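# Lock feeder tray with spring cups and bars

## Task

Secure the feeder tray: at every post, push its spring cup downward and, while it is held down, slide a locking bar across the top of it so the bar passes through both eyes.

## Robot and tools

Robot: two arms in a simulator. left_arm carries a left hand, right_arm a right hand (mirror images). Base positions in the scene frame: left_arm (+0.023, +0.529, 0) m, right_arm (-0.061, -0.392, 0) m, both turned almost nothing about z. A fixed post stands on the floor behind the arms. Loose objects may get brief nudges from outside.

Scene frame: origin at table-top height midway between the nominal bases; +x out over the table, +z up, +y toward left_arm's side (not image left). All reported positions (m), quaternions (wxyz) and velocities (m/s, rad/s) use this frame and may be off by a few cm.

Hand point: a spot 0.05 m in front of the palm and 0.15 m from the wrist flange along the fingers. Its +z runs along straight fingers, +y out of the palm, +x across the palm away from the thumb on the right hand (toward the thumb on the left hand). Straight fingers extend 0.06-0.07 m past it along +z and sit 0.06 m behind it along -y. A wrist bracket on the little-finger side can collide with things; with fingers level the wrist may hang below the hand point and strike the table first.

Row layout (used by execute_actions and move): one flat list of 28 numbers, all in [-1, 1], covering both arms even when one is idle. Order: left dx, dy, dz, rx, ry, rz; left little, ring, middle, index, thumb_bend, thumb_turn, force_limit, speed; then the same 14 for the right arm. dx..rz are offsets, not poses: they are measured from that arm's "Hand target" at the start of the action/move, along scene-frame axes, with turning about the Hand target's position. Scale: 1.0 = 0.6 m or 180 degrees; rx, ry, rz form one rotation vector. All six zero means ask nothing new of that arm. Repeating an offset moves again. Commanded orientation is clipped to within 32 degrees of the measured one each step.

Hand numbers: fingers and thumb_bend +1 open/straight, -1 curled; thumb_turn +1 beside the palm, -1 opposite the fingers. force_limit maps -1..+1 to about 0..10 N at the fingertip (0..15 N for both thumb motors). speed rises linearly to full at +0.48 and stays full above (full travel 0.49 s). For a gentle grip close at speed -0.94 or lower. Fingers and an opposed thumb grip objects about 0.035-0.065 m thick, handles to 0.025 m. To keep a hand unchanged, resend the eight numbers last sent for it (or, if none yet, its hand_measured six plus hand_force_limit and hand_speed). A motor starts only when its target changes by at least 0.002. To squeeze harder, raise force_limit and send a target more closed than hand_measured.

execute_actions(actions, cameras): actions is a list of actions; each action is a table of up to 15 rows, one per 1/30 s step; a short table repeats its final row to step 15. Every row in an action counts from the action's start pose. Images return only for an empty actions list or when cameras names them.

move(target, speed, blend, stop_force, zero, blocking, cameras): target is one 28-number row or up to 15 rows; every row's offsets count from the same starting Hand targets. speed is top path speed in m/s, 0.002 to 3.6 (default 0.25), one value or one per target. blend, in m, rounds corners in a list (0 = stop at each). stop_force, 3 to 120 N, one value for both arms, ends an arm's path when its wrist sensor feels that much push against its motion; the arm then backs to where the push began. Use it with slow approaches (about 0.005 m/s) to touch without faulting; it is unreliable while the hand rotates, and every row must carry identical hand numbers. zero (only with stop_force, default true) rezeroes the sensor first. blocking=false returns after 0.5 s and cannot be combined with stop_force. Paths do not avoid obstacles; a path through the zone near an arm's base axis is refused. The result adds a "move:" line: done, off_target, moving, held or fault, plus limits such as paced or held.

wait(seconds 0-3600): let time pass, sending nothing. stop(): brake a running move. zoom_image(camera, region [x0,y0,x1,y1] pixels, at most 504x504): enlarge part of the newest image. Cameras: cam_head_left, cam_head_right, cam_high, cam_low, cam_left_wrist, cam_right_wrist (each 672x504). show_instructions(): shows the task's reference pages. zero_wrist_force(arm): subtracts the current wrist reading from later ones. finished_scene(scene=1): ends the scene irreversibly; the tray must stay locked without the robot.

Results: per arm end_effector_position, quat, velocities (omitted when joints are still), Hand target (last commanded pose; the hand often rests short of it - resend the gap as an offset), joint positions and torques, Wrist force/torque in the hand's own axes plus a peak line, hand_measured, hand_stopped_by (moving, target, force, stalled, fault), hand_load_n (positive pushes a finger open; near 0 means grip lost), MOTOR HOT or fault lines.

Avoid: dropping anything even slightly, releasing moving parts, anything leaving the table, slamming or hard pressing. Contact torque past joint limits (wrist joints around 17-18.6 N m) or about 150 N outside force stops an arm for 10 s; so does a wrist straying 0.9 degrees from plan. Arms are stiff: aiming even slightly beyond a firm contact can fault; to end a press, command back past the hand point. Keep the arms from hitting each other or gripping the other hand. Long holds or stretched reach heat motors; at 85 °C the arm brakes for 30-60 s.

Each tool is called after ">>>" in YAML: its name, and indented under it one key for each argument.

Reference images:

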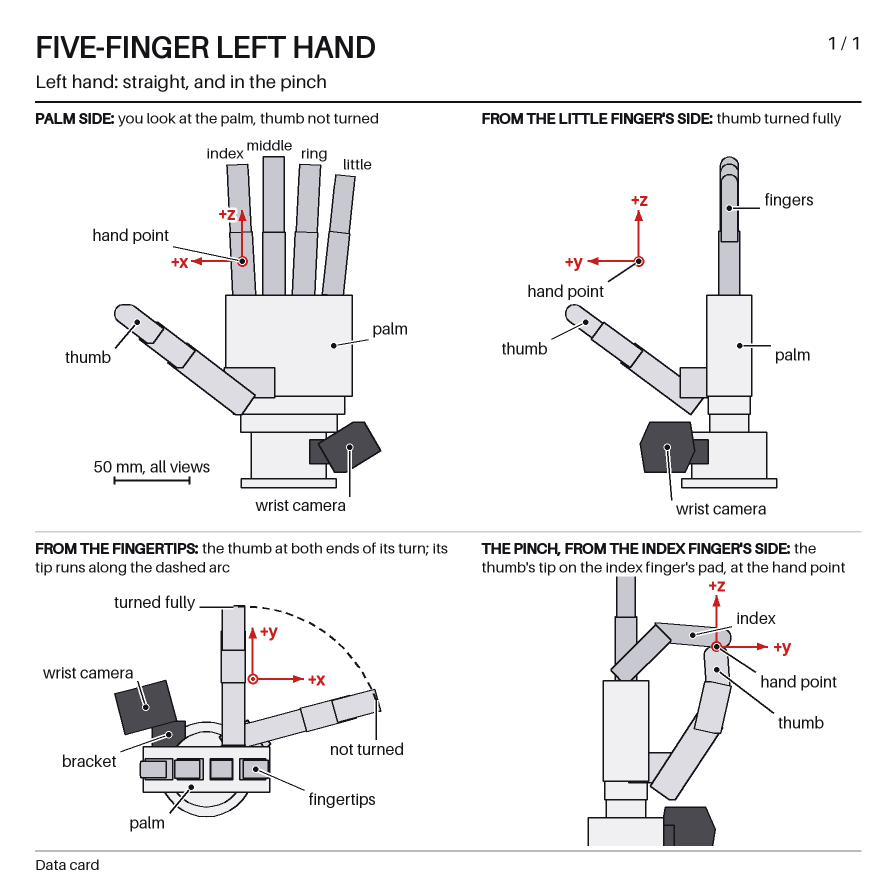

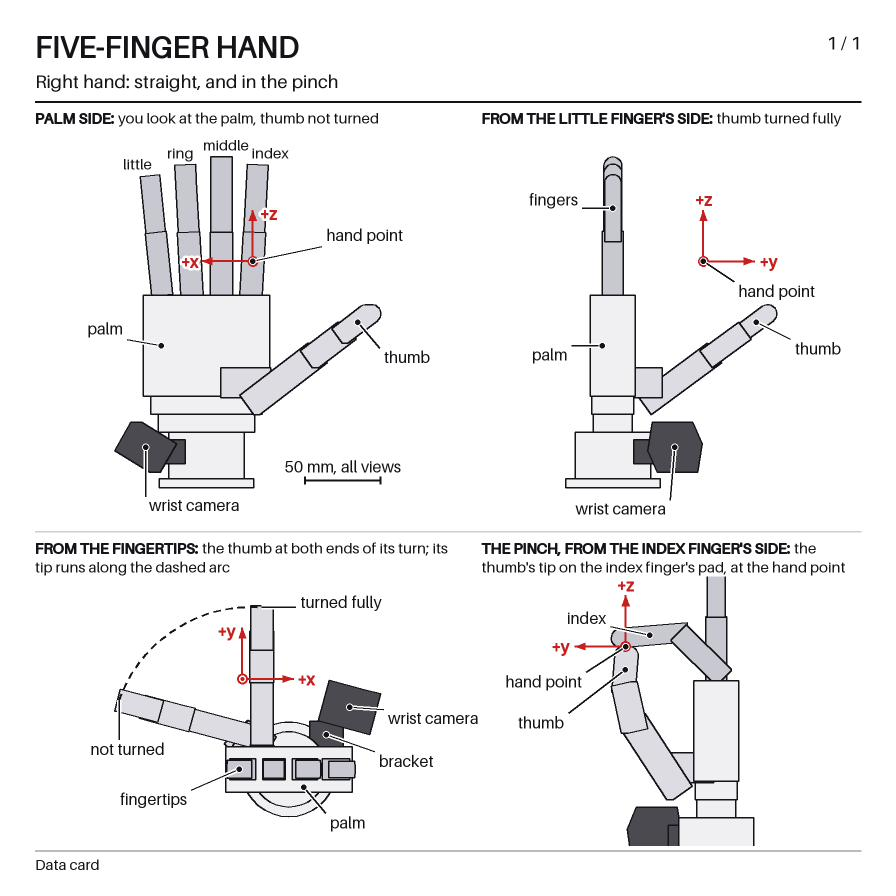

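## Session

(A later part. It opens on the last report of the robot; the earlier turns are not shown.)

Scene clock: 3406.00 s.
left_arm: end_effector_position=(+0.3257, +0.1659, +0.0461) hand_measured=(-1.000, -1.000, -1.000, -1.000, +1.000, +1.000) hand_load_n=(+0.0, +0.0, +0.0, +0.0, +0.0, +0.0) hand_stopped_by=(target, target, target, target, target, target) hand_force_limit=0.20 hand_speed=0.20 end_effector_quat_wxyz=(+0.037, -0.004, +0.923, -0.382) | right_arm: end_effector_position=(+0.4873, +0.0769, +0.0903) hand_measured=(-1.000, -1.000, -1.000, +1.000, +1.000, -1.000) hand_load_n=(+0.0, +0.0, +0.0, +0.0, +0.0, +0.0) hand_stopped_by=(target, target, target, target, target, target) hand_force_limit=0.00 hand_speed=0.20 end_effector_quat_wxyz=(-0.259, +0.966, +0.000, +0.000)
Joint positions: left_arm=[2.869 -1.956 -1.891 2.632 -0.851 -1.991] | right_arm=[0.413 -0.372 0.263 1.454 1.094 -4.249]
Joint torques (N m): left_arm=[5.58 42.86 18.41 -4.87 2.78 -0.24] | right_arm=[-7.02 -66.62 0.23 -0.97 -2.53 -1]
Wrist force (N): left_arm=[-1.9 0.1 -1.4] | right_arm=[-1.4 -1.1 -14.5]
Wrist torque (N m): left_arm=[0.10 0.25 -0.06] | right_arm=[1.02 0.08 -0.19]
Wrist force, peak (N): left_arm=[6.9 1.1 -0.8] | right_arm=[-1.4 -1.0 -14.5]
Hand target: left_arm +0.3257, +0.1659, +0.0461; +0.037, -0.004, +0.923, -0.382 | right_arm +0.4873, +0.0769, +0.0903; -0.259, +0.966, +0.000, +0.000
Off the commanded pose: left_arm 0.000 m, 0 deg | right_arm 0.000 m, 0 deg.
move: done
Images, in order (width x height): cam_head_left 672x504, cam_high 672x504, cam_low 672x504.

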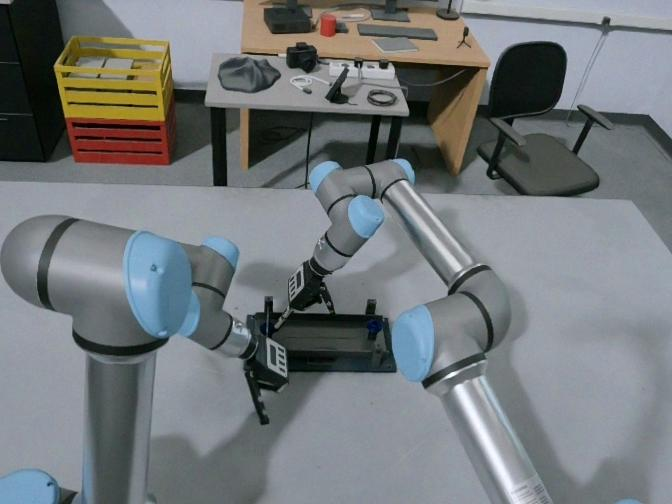

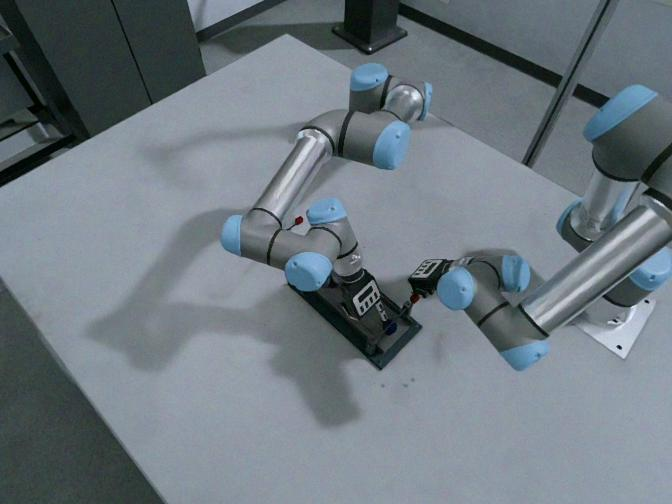

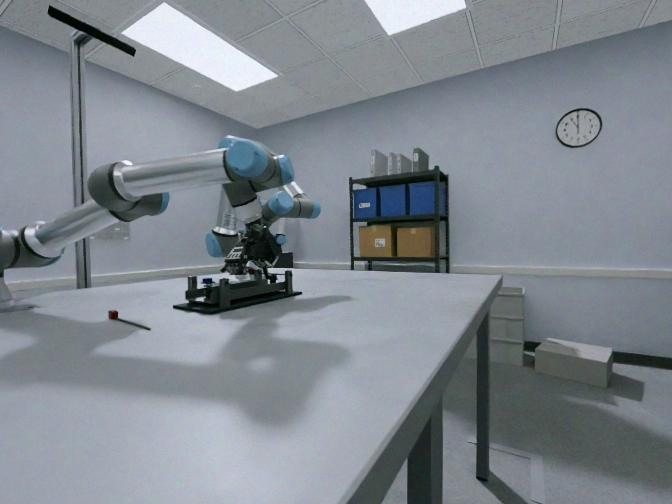

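>>> move:
  target: [0.06,0,0,0,0,0,-1,-1,-1,-1,1,1,0.2,0.2,0,0,0,0,0,0,-1,-1,-1,1,1,-1,0,0.2]
  speed: 0.01
  stop_force: 8
  cameras: ["cam_low","cam_high"]

>>> zoom_image:
  camera: "cam_low"
  region: [240, 250, 320, 305]

>>> zoom_image:
  camera: "cam_high"
  region: [350, 270, 430, 350]

Scene clock: 3418.60 s.
left_arm: end_effector_position=(+0.3360, +0.1659, +0.0461) hand_measured=(-1.000, -1.000, -1.000, -1.000, +1.000, +1.000) hand_load_n=(+0.0, +0.0, +0.0, +0.0, +0.0, +0.0) hand_stopped_by=(target, target, target, target, target, target) hand_force_limit=0.20 hand_speed=0.20 end_effector_quat_wxyz=(+0.037, -0.004, +0.923, -0.382) | right_arm: end_effector_position=(+0.4873, +0.0769, +0.0903) hand_measured=(-1.000, -1.000, -1.000, +1.000, +1.000, -1.000) hand_load_n=(+0.0, +0.5, +0.0, +0.0, +0.0, +0.0) hand_stopped_by=(target, target, target, target, target, target) hand_force_limit=0.00 hand_speed=0.20 end_effector_quat_wxyz=(-0.259, +0.966, +0.000, +0.000)
Joint positions: left_arm=[2.877 -1.975 -1.865 2.618 -0.849 -1.982] | right_arm=[0.413 -0.372 0.263 1.454 1.094 -4.249]
Joint torques (N m): left_arm=[-8.65 51.77 3.85 1.95 -1.28 -0.98] | right_arm=[-6.54 -66.63 -8.58 2.02 -1.52 1.28]
Wrist force (N): left_arm=[5.1 0.9 -0.8] | right_arm=[-1.3 -0.4 -13.4]
Wrist torque (N m): left_arm=[0.17 0.02 0.00] | right_arm=[1.01 0.03 -0.15]
Wrist force, peak (N): left_arm=[9.9 -0.9 -0.4] | right_arm=[-1.3 -1.3 -14.7]
Hand target: left_arm +0.3360, +0.1659, +0.0461; +0.037, -0.004, +0.923, -0.382 (not the last commanded pose) | right_arm +0.4873, +0.0769, +0.0903; -0.259, +0.966, +0.000, +0.000
Off the commanded pose: left_arm 0.026 m, 0 deg | right_arm 0.000 m, 0 deg.
move: contact (left_arm)
Images, in order (width x height): cam_high 672x504, cam_low 672x504.

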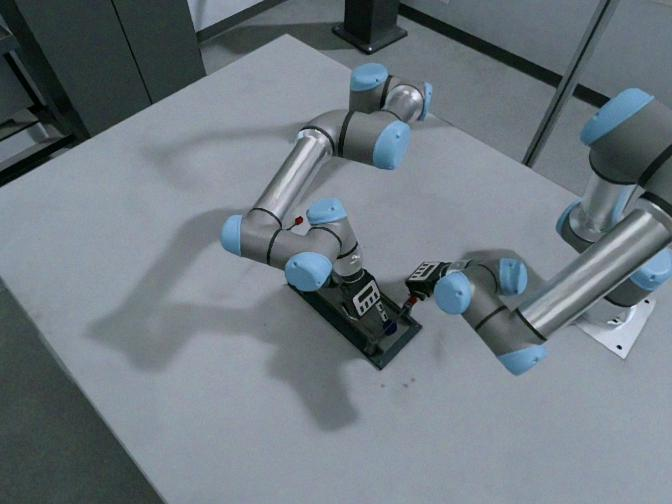

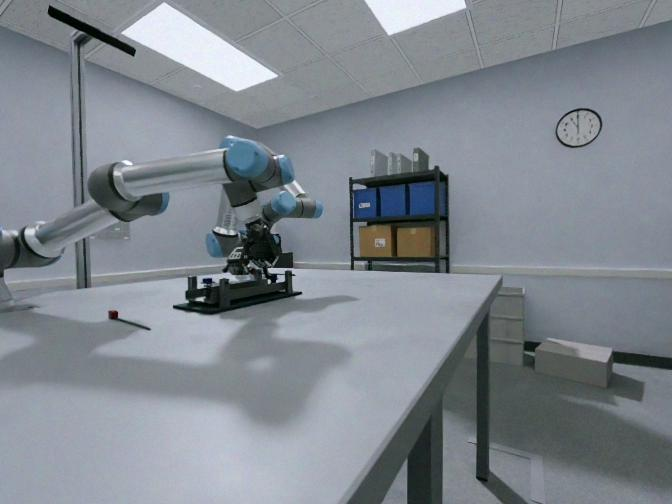

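Scaled by 6.300 from the camera's image (finer frame: 960x720).

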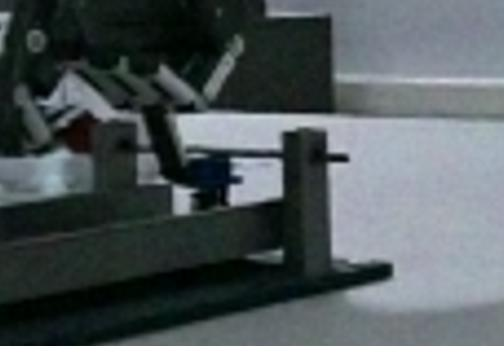

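Scaled by 6.300 from the camera's image (finer frame: 960x720).

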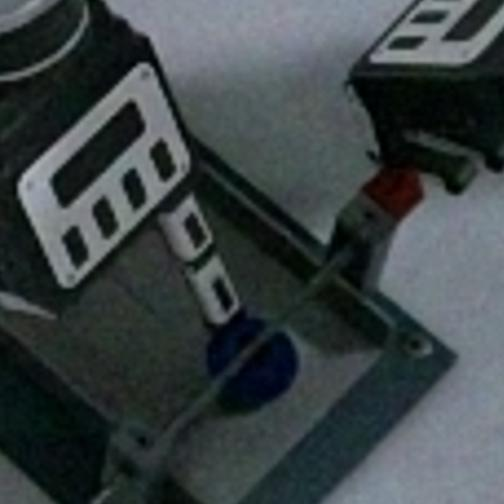

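>>> move:
  target:
    - [-0.05,0,0,0,0,0,-1,-1,-1,-1,1,1,0.2,0.2,0,-0.01,0.03,0,0,0,-1,-1,-1,1,1,-1,0,0.2]
    - [-0.1,0.15,0.2,0,0,0,-1,-1,-1,-1,1,1,0.2,0.2,0.01,-0.12,0.2,0,0,0,-1,-1,-1,1,1,-1,0,0.2]
  speed: [0.03,0.15]
  blend: [0.003,0]
  cameras: ["all"]

>>> zoom_image:
  camera: "cam_high"
  region: [280, 220, 440, 380]

>>> zoom_image:
  camera: "cam_low"
  region: [160, 240, 310, 325]

Scene clock: 3431.03 s.
left_arm: end_effector_position=(+0.2760, +0.2559, +0.1661) hand_measured=(-1.000, -1.000, -1.000, -1.000, +1.000, +1.000) hand_load_n=(+0.0, -0.5, +0.0, +0.0, +0.0, +0.0) hand_stopped_by=(target, target, target, target, target, target) hand_force_limit=0.20 hand_speed=0.20 end_effector_quat_wxyz=(+0.037, -0.004, +0.923, -0.382) | right_arm: end_effector_position=(+0.4933, +0.0049, +0.2103) hand_measured=(-1.000, -1.000, -1.000, +1.000, +1.000, -1.000) hand_load_n=(+0.0, +0.0, +0.5, +0.0, +0.0, +0.0) hand_stopped_by=(target, target, target, target, target, target) hand_force_limit=0.00 hand_speed=0.20 end_effector_quat_wxyz=(-0.259, +0.966, +0.000, +0.000)
Joint positions: left_arm=[3.129 -1.623 -2.019 2.189 -0.79 -1.646] | right_arm=[0.309 -0.458 0.136 1.72 1.074 -4.363]
Joint torques (N m): left_arm=[9.29 34.89 1.39 -5.22 3.44 1.48] | right_arm=[-8.65 -30.28 -36.32 4.78 1.35 -1.79]
Wrist force (N): left_arm=[-1.7 0.3 -1.4] | right_arm=[-0.1 0.8 -0.4]
Wrist torque (N m): left_arm=[0.14 0.21 -0.14] | right_arm=[0.29 -0.09 0.07]
Wrist force, peak (N): left_arm=[5.3 0.8 -1.0] | right_arm=[-1.6 -0.5 -13.9]
Hand target: left_arm +0.2760, +0.2559, +0.1661; +0.037, -0.004, +0.923, -0.382 | right_arm +0.4933, +0.0049, +0.2103; -0.259, +0.966, +0.000, +0.000
Off the commanded pose: left_arm 0.000 m, 0 deg | right_arm 0.000 m, 0 deg.
move: done

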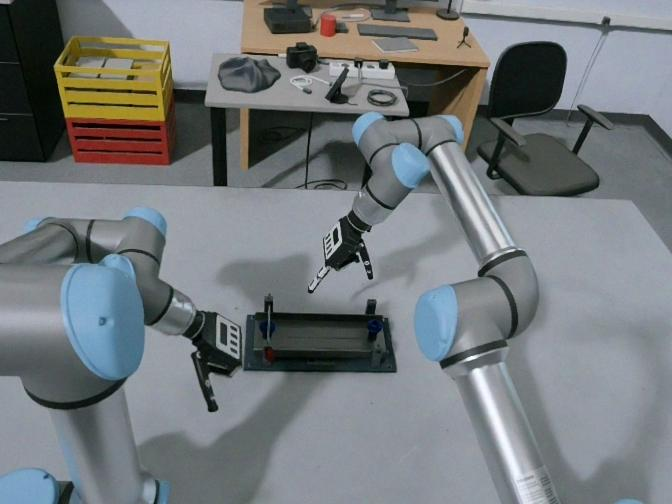

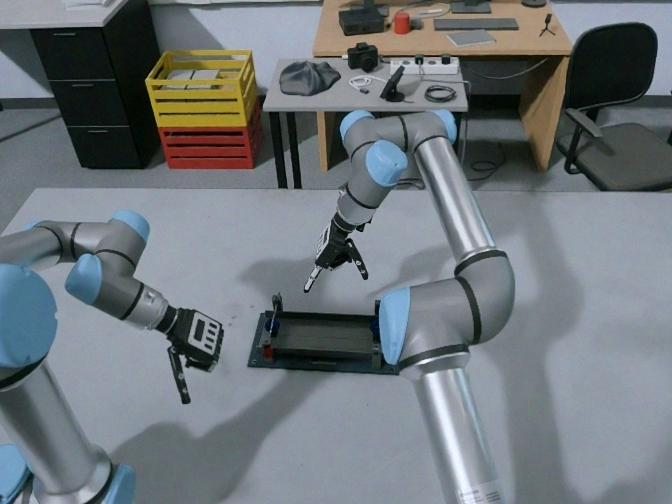

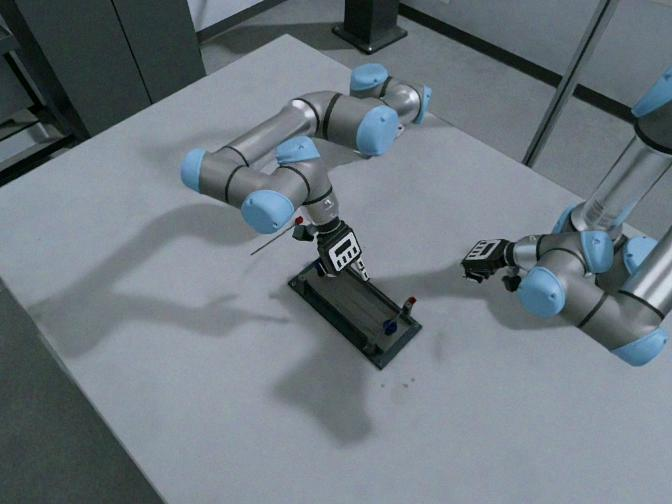

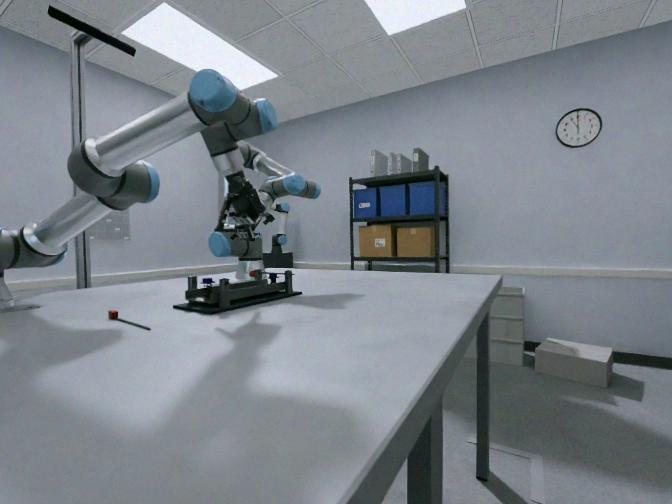

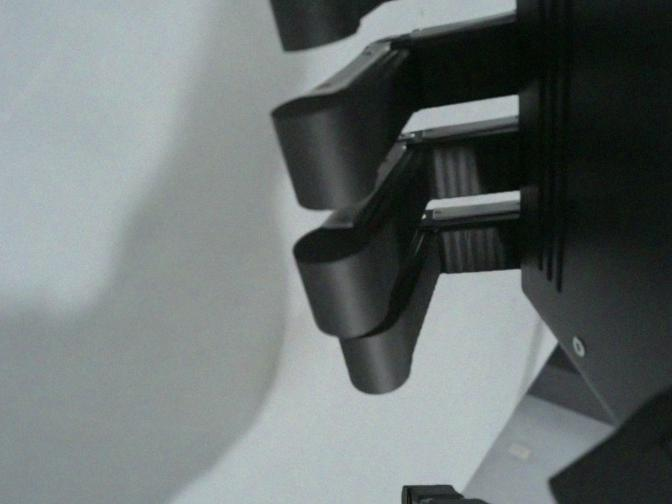

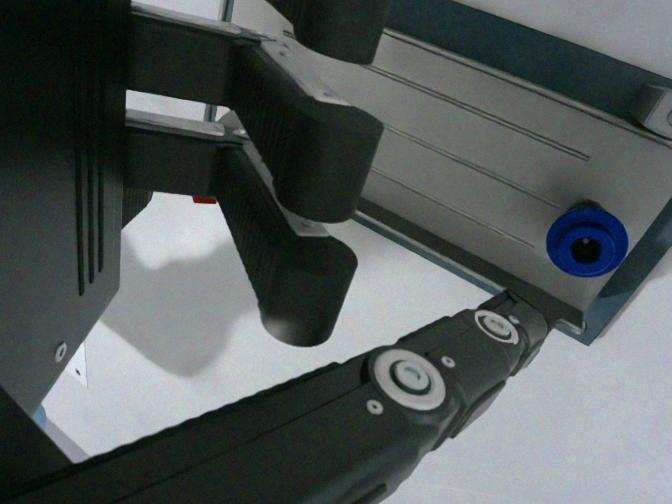

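Scaled by 3.150 from the camera's image (finer frame: 960x720).

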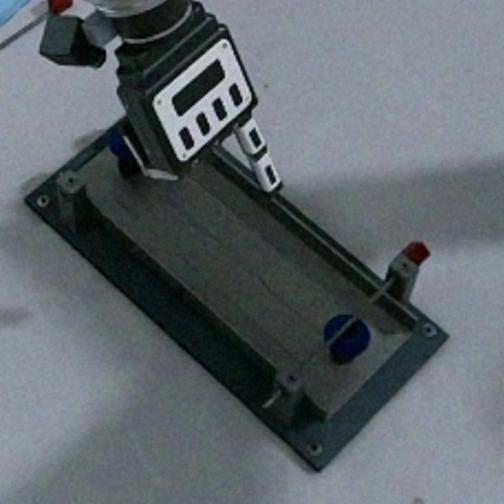

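Scaled by 3.360 from the camera's image (finer frame: 960x720).

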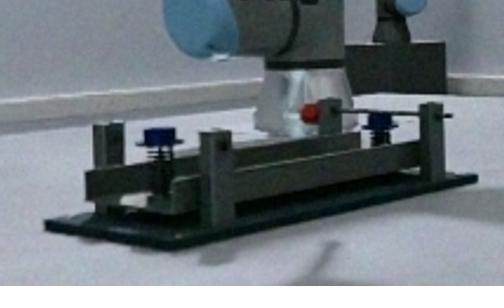

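>>> move:
  target:
    - [0,0,0,0,0,0,-1,-1,-1,-1,1,1,0.2,0.2,0,-0.3,0.03,0.1,0,0,-1,-1,-1,1,1,-1,0,0.2]
    - [0,0,0,0,0,0,-1,-1,-1,-1,1,1,0.2,0.2,-0.4,-0.42,0.03,0.2056,0,0,-1,-1,-1,1,1,-1,0,0.2]
    - [0,0,0,0,0,0,-1,-1,-1,-1,1,1,0.2,0.2,-0.4,-0.42,0.03,0.2056,0,0,1,1,1,1,1,1,0,0.2]
  speed: 0.3
  blend: [0.03,0,0]
  cameras: ["all"]

Scene clock: 3462.67 s.
left_arm: end_effector_position=(+0.2760, +0.2559, +0.1661) hand_measured=(-1.000, -1.000, -1.000, -1.000, +1.000, +1.000) hand_load_n=(+0.0, +0.0, +0.0, +0.0, +0.0, -0.5) hand_stopped_by=(target, target, target, target, target, target) hand_force_limit=0.20 hand_speed=0.20 end_effector_quat_wxyz=(+0.037, -0.004, +0.923, -0.382) | right_arm: end_effector_position=(+0.2533, -0.2471, +0.2283) hand_measured=(+1.000, +1.000, +1.000, +1.000, +1.000, +1.000) hand_load_n=(+0.0, +0.0, +0.0, -0.5, +0.0, +0.0) hand_stopped_by=(target, target, target, target, target, target) hand_force_limit=0.00 hand_speed=0.20 end_effector_quat_wxyz=(-0.552, +0.834, +0.000, +0.000)
Joint positions: left_arm=[3.129 -1.622 -2.019 2.189 -0.79 -1.646] | right_arm=[-0.564 -1.327 2.092 1.708 0.682 -5.733]
Joint torques (N m): left_arm=[9.39 32 1.71 -5.45 3.39 1.56] | right_arm=[-8.85 -34.62 1.36 3.95 1.04 -1.71]
Wrist force (N): left_arm=[-1.5 0.2 -1.5] | right_arm=[-0.4 1.3 -0.1]
Wrist torque (N m): left_arm=[0.14 0.18 -0.13] | right_arm=[0.48 -0.09 0.01]
Wrist force, peak (N): left_arm=[-1.9 0.2 -1.6] | right_arm=[1.8 4.1 -3.2]
Hand target: left_arm +0.2760, +0.2559, +0.1661; +0.037, -0.004, +0.923, -0.382 | right_arm +0.2533, -0.2471, +0.2283; -0.552, +0.834, +0.000, +0.000
Off the commanded pose: left_arm 0.000 m, 0 deg | right_arm 0.000 m, 0 deg.
move: done

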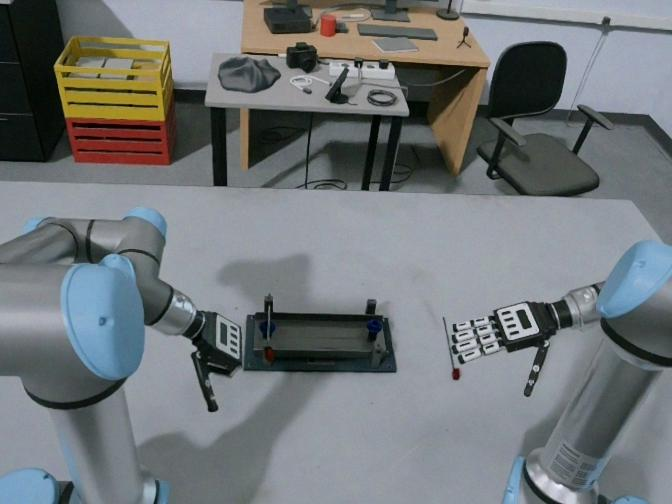

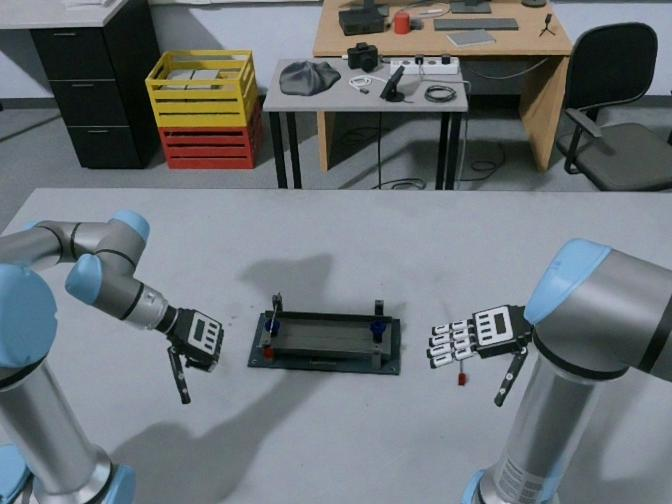

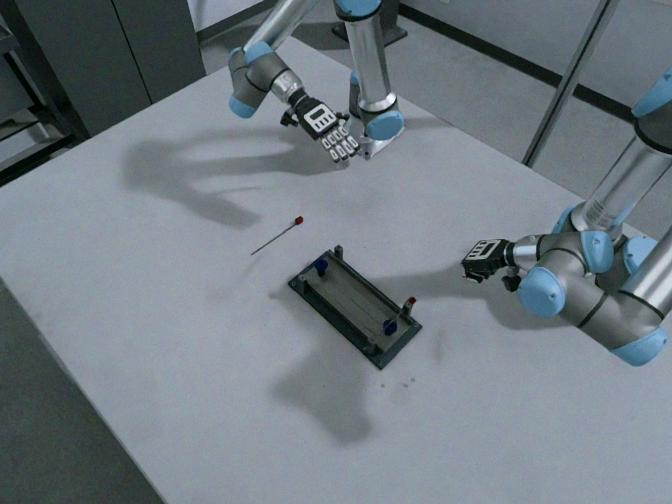

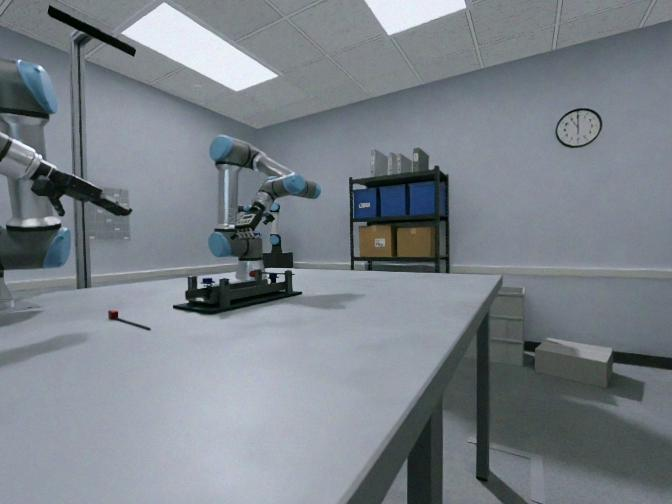

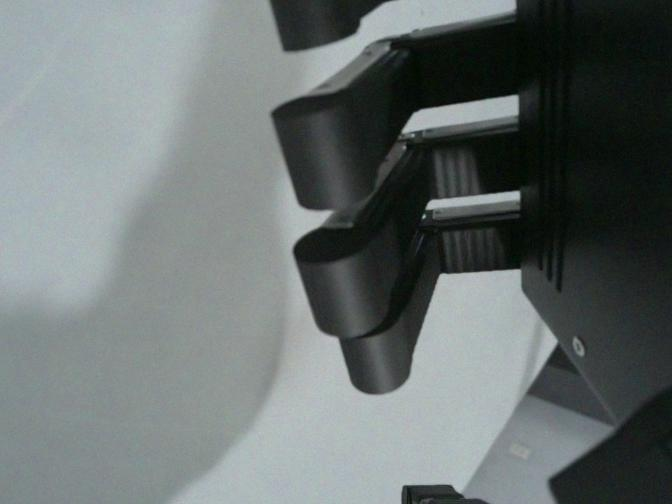

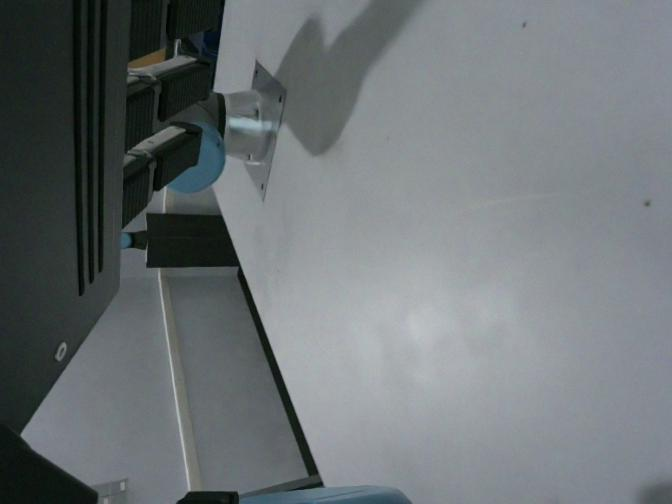

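>>> move:
  target:
    - [0,0,0,0,0,0,-1,-1,-1,-1,1,1,0.2,0.2,0.188,-0.1,-0.1,0,0,0,1,1,1,1,1,1,0,0.2]
    - [0,0,0,0,0,0,-1,-1,-1,-1,1,1,0.2,0.2,0.188,-0.1,-0.1,0,0,0,1,1,1,0.5,0.2,-0.7,0,0.2]
  speed: 0.2
  cameras: ["cam_right_wrist","cam_head_left","cam_head_right","cam_high"]

Scene clock: 3505.20 s.
left_arm: end_effector_position=(+0.2760, +0.2559, +0.1661) hand_measured=(-1.000, -1.000, -1.000, -1.000, +1.000, +1.000) hand_load_n=(+0.0, +0.0, +0.0, +0.0, +0.0, +0.0) hand_stopped_by=(target, target, target, target, target, target) hand_force_limit=0.20 hand_speed=0.20 end_effector_quat_wxyz=(+0.037, -0.004, +0.923, -0.382) | right_arm: end_effector_position=(+0.3661, -0.3071, +0.1683) hand_measured=(+1.000, +1.000, +1.000, +0.500, +0.200, -0.700) hand_load_n=(+0.0, -0.5, -0.5, +0.0, +0.0, +0.0) hand_stopped_by=(target, target, target, target, target, target) hand_force_limit=0.00 hand_speed=0.20 end_effector_quat_wxyz=(-0.552, +0.834, +0.000, +0.000)
Joint positions: left_arm=[3.129 -1.622 -2.019 2.189 -0.79 -1.646] | right_arm=[-0.541 -0.985 1.752 1.688 0.665 -5.711]
Joint torques (N m): left_arm=[9.27 29.83 2.71 -5.41 3.41 1.53] | right_arm=[9.19 -17.06 -28.33 4.7 -2.89 1.45]
Wrist force (N): left_arm=[-1.7 0.3 -1.3] | right_arm=[-0.3 1.5 -0.1]
Wrist torque (N m): left_arm=[0.14 0.22 -0.14] | right_arm=[0.52 -0.10 -0.12]
Wrist force, peak (N): left_arm=[-1.9 0.3 -1.5] | right_arm=[0.5 2.1 -0.6]
Hand target: left_arm +0.2760, +0.2559, +0.1661; +0.037, -0.004, +0.923, -0.382 | right_arm +0.3661, -0.3071, +0.1683; -0.552, +0.834, +0.000, +0.000
Off the commanded pose: left_arm 0.000 m, 0 deg | right_arm 0.000 m, 0 deg.
move: done
Images, in order (width x height): cam_head_left 672x504, cam_head_right 672x504, cam_high 672x504, cam_right_wrist 672x504.

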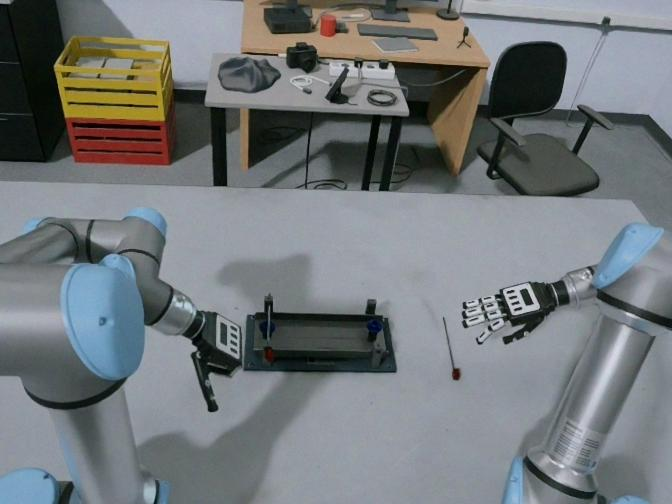

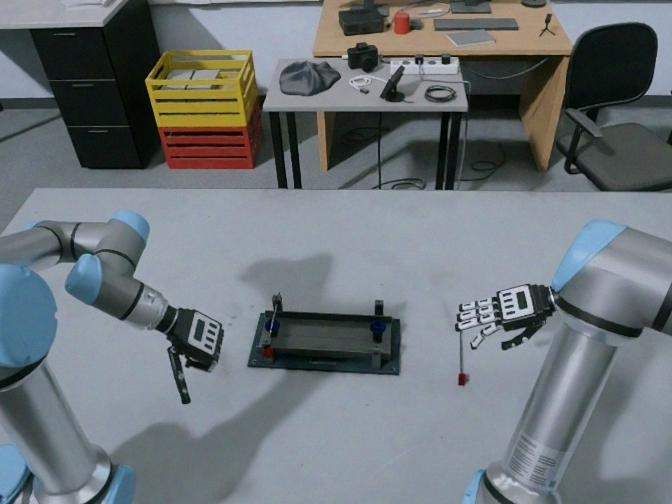

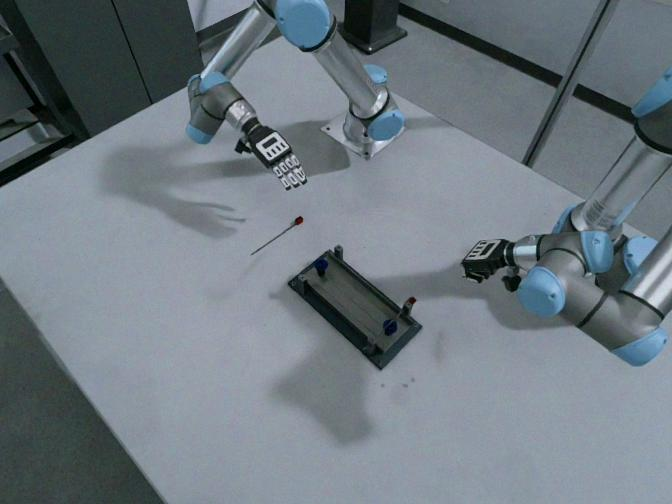

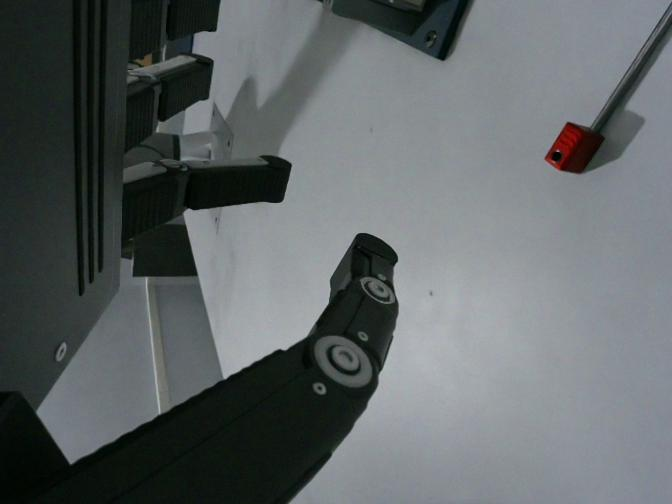

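>>> move:
  target: [0,0,0,0,0,0,-1,-1,-1,-1,1,1,0.2,0.2,0.02,0.11,-0.13,0,0,0,1,1,1,0.5,0.2,-0.7,0,0.2]
  speed: 0.15
  stop_force: 8
  cameras: ["cam_right_wrist","cam_head_left","cam_high"]

Scene clock: 3541.10 s.
left_arm: end_effector_position=(+0.2760, +0.2559, +0.1661) hand_measured=(-1.000, -1.000, -1.000, -1.000, +1.000, +1.000) hand_load_n=(+0.0, +0.0, +0.0, +0.5, +0.0, +0.0) hand_stopped_by=(target, target, target, target, target, target) hand_force_limit=0.20 hand_speed=0.20 end_effector_quat_wxyz=(+0.037, -0.004, +0.923, -0.382) | right_arm: end_effector_position=(+0.3781, -0.2411, +0.0903) hand_measured=(+1.000, +1.000, +1.000, +0.500, +0.200, -0.700) hand_load_n=(+0.0, +0.0, +0.0, +0.0, +0.0, +0.0) hand_stopped_by=(target, target, target, target, target, target) hand_force_limit=0.00 hand_speed=0.20 end_effector_quat_wxyz=(-0.552, +0.834, +0.000, +0.000)
Joint positions: left_arm=[3.129 -1.622 -2.019 2.189 -0.79 -1.646] | right_arm=[-0.4 -0.849 1.742 1.424 0.561 -5.543]
Joint torques (N m): left_arm=[9.65 27.12 1.46 -5.26 3.41 1.55] | right_arm=[8.45 -18.73 -26.29 0.59 -3.48 1.48]
Wrist force (N): left_arm=[-1.7 0.6 -1.6] | right_arm=[-0.8 1.3 0.0]
Wrist torque (N m): left_arm=[0.19 0.20 -0.14] | right_arm=[0.47 -0.06 -0.16]
Wrist force, peak (N): left_arm=[-1.8 0.1 -1.6] | right_arm=[-0.4 1.8 0.2]
Hand target: left_arm +0.2760, +0.2559, +0.1661; +0.037, -0.004, +0.923, -0.382 | right_arm +0.3781, -0.2411, +0.0903; -0.552, +0.834, +0.000, +0.000
Off the commanded pose: left_arm 0.000 m, 0 deg | right_arm 0.000 m, 0 deg.
move: done
Images, in order (width x height): cam_head_left 672x504, cam_high 672x504, cam_right_wrist 672x504.

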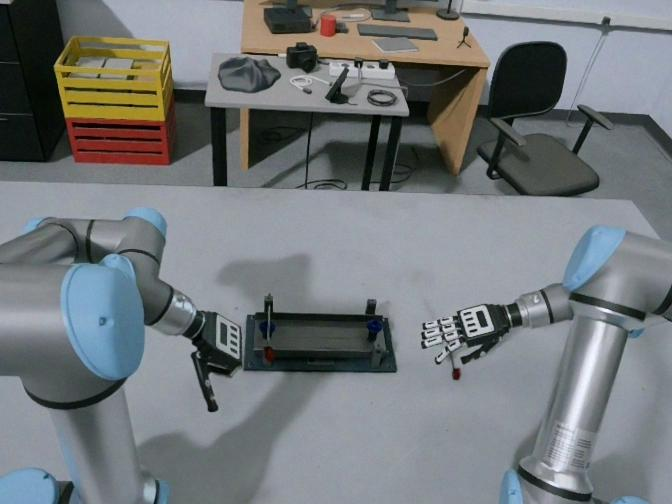

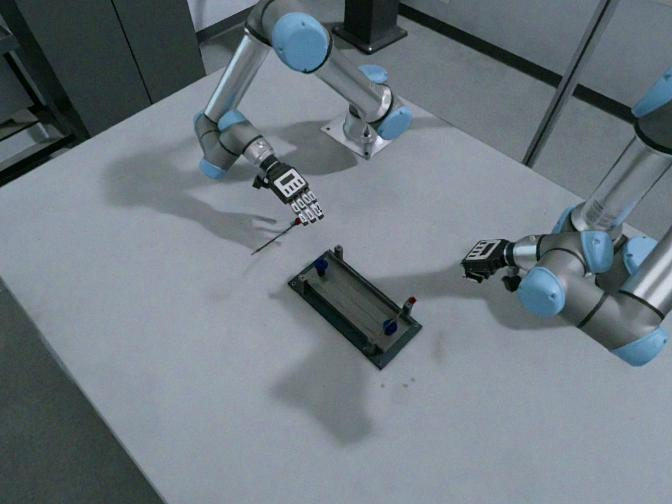

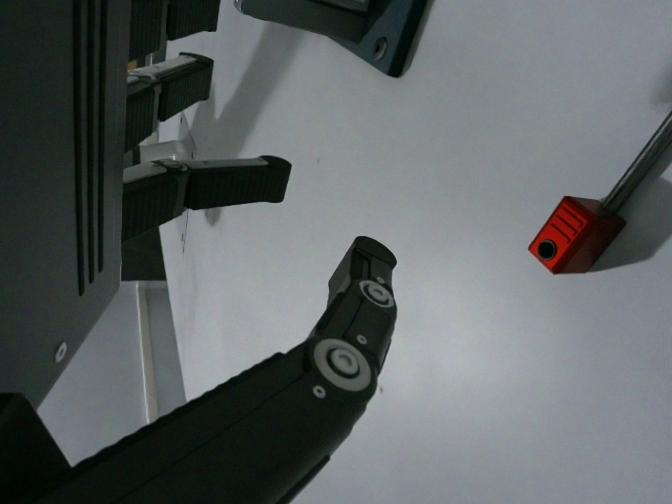

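>>> move:
  target:
    - [0,0,0,0,0,0,-1,-1,-1,-1,1,1,0.2,0.2,0,0,0,0,0,0,-1,-1,-0.8,0.5,0.2,-0.7,0.2,0.2]
    - [0,0,0,0,0,0,-1,-1,-1,-1,1,1,0.2,0.2,0.007,-0.017,-0.067,0,0,-0.0167,-1,-1,-0.8,0.5,0.2,-0.7,0.2,0.2]
  speed: 0.1
  cameras: ["cam_right_wrist"]

Scene clock: 3562.07 s.
left_arm: end_effector_position=(+0.2760, +0.2559, +0.1661) hand_measured=(-1.000, -1.000, -1.000, -1.000, +1.000, +1.000) hand_load_n=(+0.0, +0.0, +0.0, +0.0, +0.0, +0.0) hand_stopped_by=(target, target, target, target, target, target) hand_force_limit=0.20 hand_speed=0.20 end_effector_quat_wxyz=(+0.037, -0.004, +0.923, -0.382) | right_arm: end_effector_position=(+0.3823, -0.2512, +0.0502) hand_measured=(-1.000, -1.000, -0.800, +0.500, +0.200, -0.700) hand_load_n=(+0.0, +0.0, +0.0, -0.5, +0.0, +0.0) hand_stopped_by=(target, target, target, target, target, target) hand_force_limit=0.20 hand_speed=0.20 end_effector_quat_wxyz=(-0.552, +0.834, -0.022, +0.015)
Joint positions: left_arm=[3.129 -1.622 -2.019 2.189 -0.79 -1.646] | right_arm=[-0.429 -0.781 1.752 1.319 0.546 -5.51]
Joint torques (N m): left_arm=[8.66 24.32 2.89 -5.27 3.25 1.31] | right_arm=[-9.1 -19.54 -6.12 0.43 -3.61 1.58]
Wrist force (N): left_arm=[-1.7 0.3 -1.6] | right_arm=[-0.5 1.2 -0.1]
Wrist torque (N m): left_arm=[0.16 0.20 -0.14] | right_arm=[0.48 -0.09 -0.14]
Wrist force, peak (N): left_arm=[-1.9 0.4 -1.6] | right_arm=[-0.6 2.0 0.0]
Hand target: left_arm +0.2760, +0.2559, +0.1661; +0.037, -0.004, +0.923, -0.382 | right_arm +0.3823, -0.2513, +0.0501; -0.552, +0.834, -0.022, +0.015
Off the commanded pose: left_arm 0.000 m, 0 deg | right_arm 0.000 m, 0 deg.
move: done

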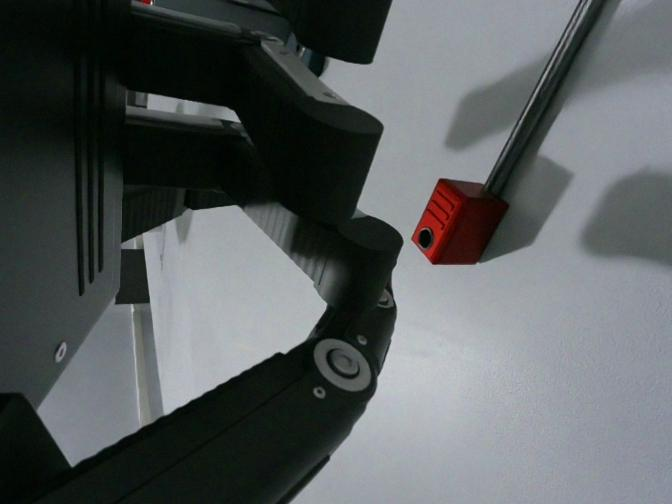

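>>> move:
  target: [0,0,0,0,0,0,-1,-1,-1,-1,1,1,0.2,0.2,0.009,-0.001,-0.0437,0,0,0,-1,-1,-0.8,0.5,0.2,-0.7,0.2,0.2]
  speed: 0.04
  stop_force: 4
  cameras: ["cam_right_wrist","cam_high"]

>>> zoom_image:
  camera: "cam_high"
  region: [220, 160, 340, 280]

Scene clock: 3582.20 s.
left_arm: end_effector_position=(+0.2760, +0.2559, +0.1661) hand_measured=(-1.000, -1.000, -1.000, -1.000, +1.000, +1.000) hand_load_n=(+0.0, +0.5, +0.0, +0.0, +0.0, +0.0) hand_stopped_by=(target, target, target, target, target, target) hand_force_limit=0.20 hand_speed=0.20 end_effector_quat_wxyz=(+0.037, -0.004, +0.923, -0.382) | right_arm: end_effector_position=(+0.3864, -0.2518, +0.0302) hand_measured=(-1.000, -1.000, -0.800, +0.500, +0.200, -0.700) hand_load_n=(+0.0, +0.0, +0.5, +0.0, -1.0, +0.0) hand_stopped_by=(target, target, target, target, target, target) hand_force_limit=0.20 hand_speed=0.20 end_effector_quat_wxyz=(-0.552, +0.834, -0.022, +0.015)
Joint positions: left_arm=[3.129 -1.622 -2.019 2.189 -0.79 -1.646] | right_arm=[-0.427 -0.735 1.733 1.288 0.544 -5.506]
Joint torques (N m): left_arm=[9.39 22.06 2.8 -5.23 3.37 1.38] | right_arm=[-8.53 -55.54 5.11 4.62 1.43 -1.79]
Wrist force (N): left_arm=[-1.6 0.3 -1.4] | right_arm=[-0.4 0.1 0.0]
Wrist torque (N m): left_arm=[0.15 0.20 -0.14] | right_arm=[0.43 -0.12 -0.07]
Wrist force, peak (N): left_arm=[-2.1 0.3 -1.3] | right_arm=[-1.4 -4.0 -3.4]
Hand target: left_arm +0.2760, +0.2559, +0.1661; +0.037, -0.004, +0.923, -0.382 | right_arm +0.3864, -0.2518, +0.0302; -0.552, +0.834, -0.022, +0.015 (not the last commanded pose)
Off the commanded pose: left_arm 0.000 m, 0 deg | right_arm 0.006 m, 0 deg.
move: contact (right_arm)
Images, in order (width x height): cam_high 672x504, cam_right_wrist 672x504.

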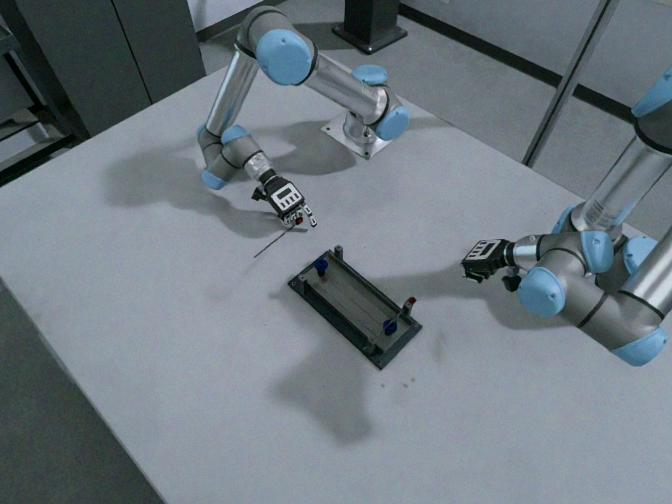

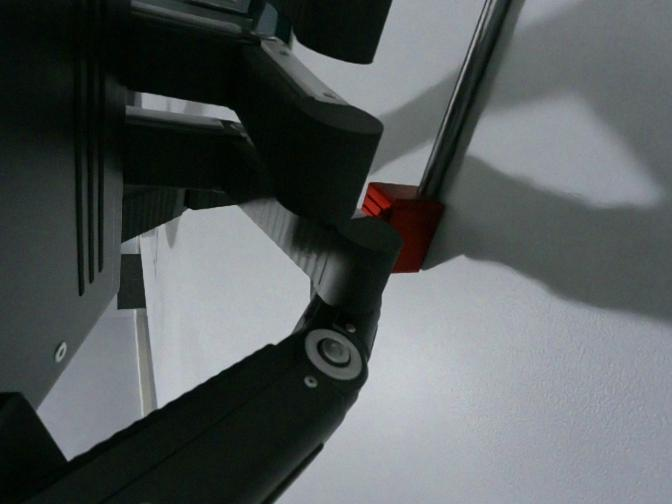

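Scaled by 4.200 from the camera's image (finer frame: 960x720).

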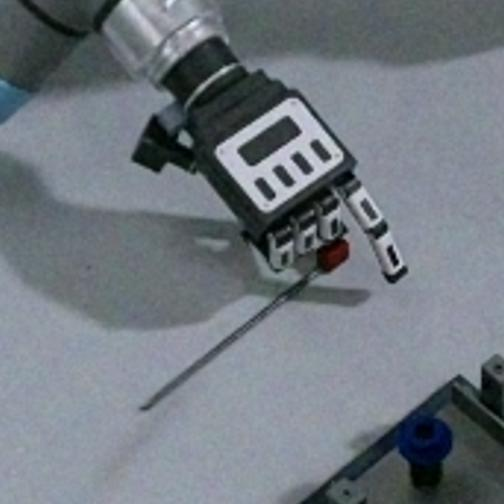

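>>> zoom_image:
  camera: "cam_right_wrist"
  region: [290, 150, 490, 350]

Scaled by 2.520 from the camera's image (finer frame: 960x720).

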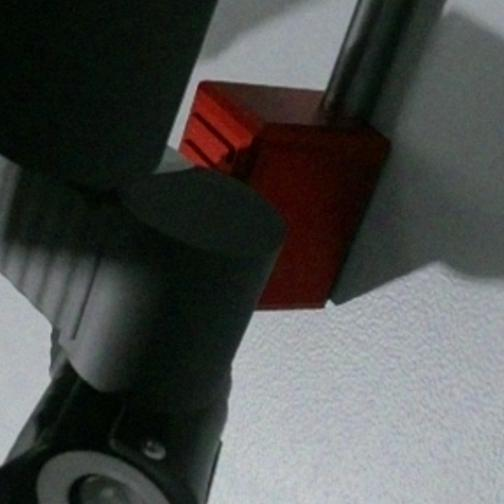

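>>> move:
  target:
    - [0,0,0,0,0,0,-1,-1,-1,-1,1,1,0.2,0.2,0.004,-0.01,0.006,0,0,0,-1,-1,-0.8,0.5,0.2,-0.7,0.2,0.2]
    - [0,0,0,0,0,0,-1,-1,-1,-1,1,1,0.2,0.2,0.004,-0.0095,-0.0195,0,0,0,-1,-1,-0.8,0.5,0.2,-0.7,0.2,0.2]
  speed: 0.03
  stop_force: 4
  cameras: ["cam_right_wrist","cam_high"]

>>> zoom_image:
  camera: "cam_right_wrist"
  region: [240, 100, 490, 350]

Scene clock: 3655.57 s.
left_arm: end_effector_position=(+0.2760, +0.2559, +0.1661) hand_measured=(-1.000, -1.000, -1.000, -1.000, +1.000, +1.000) hand_load_n=(+0.0, +0.0, +0.0, +0.0, +0.0, +0.0) hand_stopped_by=(target, target, target, target, target, target) hand_force_limit=0.20 hand_speed=0.20 end_effector_quat_wxyz=(+0.037, -0.004, +0.923, -0.382) | right_arm: end_effector_position=(+0.3887, -0.2575, +0.0290) hand_measured=(-1.000, -1.000, -0.800, +0.500, +0.198, -0.700) hand_load_n=(+0.0, +0.0, +0.0, +0.0, -3.0, +0.0) hand_stopped_by=(target, target, target, target, target, target) hand_force_limit=0.20 hand_speed=0.20 end_effector_quat_wxyz=(-0.552, +0.834, -0.022, +0.015)
Joint positions: left_arm=[3.129 -1.622 -2.019 2.189 -0.79 -1.646] | right_arm=[-0.436 -0.728 1.725 1.301 0.55 -5.519]
Joint torques (N m): left_arm=[9.31 19.57 2.92 -5.24 3.46 1.51] | right_arm=[6.31 -55.25 5.22 4.11 -0.92 1.29]
Wrist force (N): left_arm=[-1.5 0.5 -1.5] | right_arm=[-0.7 -2.2 -1.2]
Wrist torque (N m): left_arm=[0.18 0.18 -0.13] | right_arm=[0.35 -0.08 -0.03]
Wrist force, peak (N): left_arm=[-1.8 0.2 -1.6] | right_arm=[-1.5 -5.9 -2.4]
Hand target: left_arm +0.2760, +0.2559, +0.1661; +0.037, -0.004, +0.923, -0.382 | right_arm +0.3887, -0.2575, +0.0290; -0.552, +0.834, -0.022, +0.015 (not the last commanded pose)
Off the commanded pose: left_arm 0.000 m, 0 deg | right_arm 0.010 m, 0 deg.
move: contact (right_arm); path passed 1 of 2 targets
Images, in order (width x height): cam_high 672x504, cam_right_wrist 672x504.

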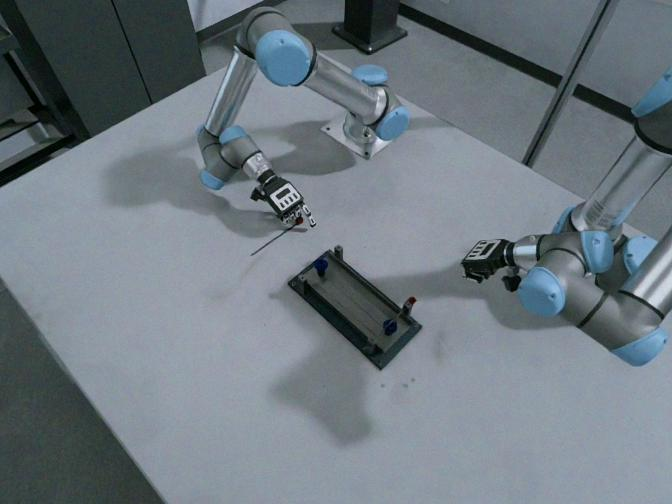

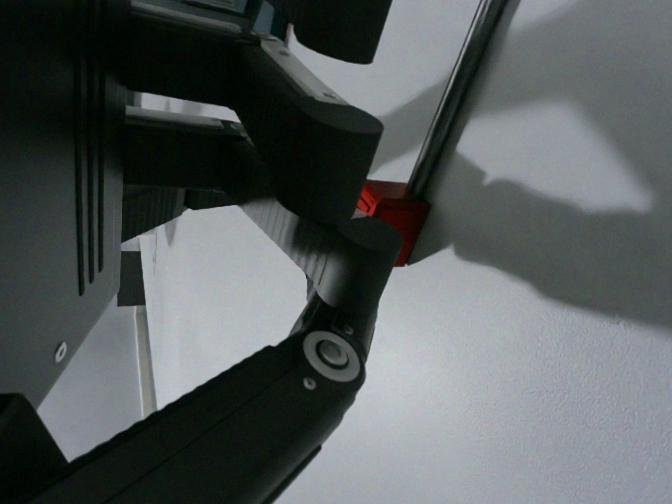

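Scaled by 2.016 from the camera's image (finer frame: 960x720).

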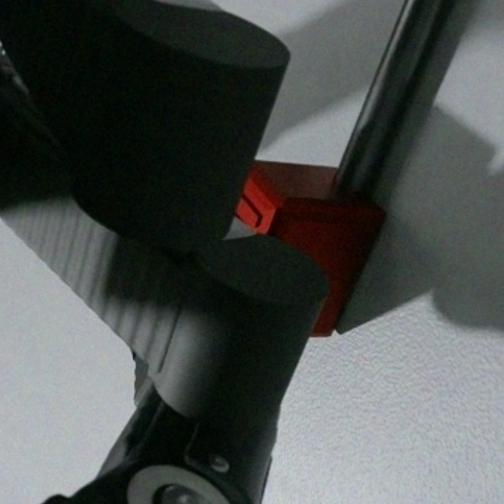

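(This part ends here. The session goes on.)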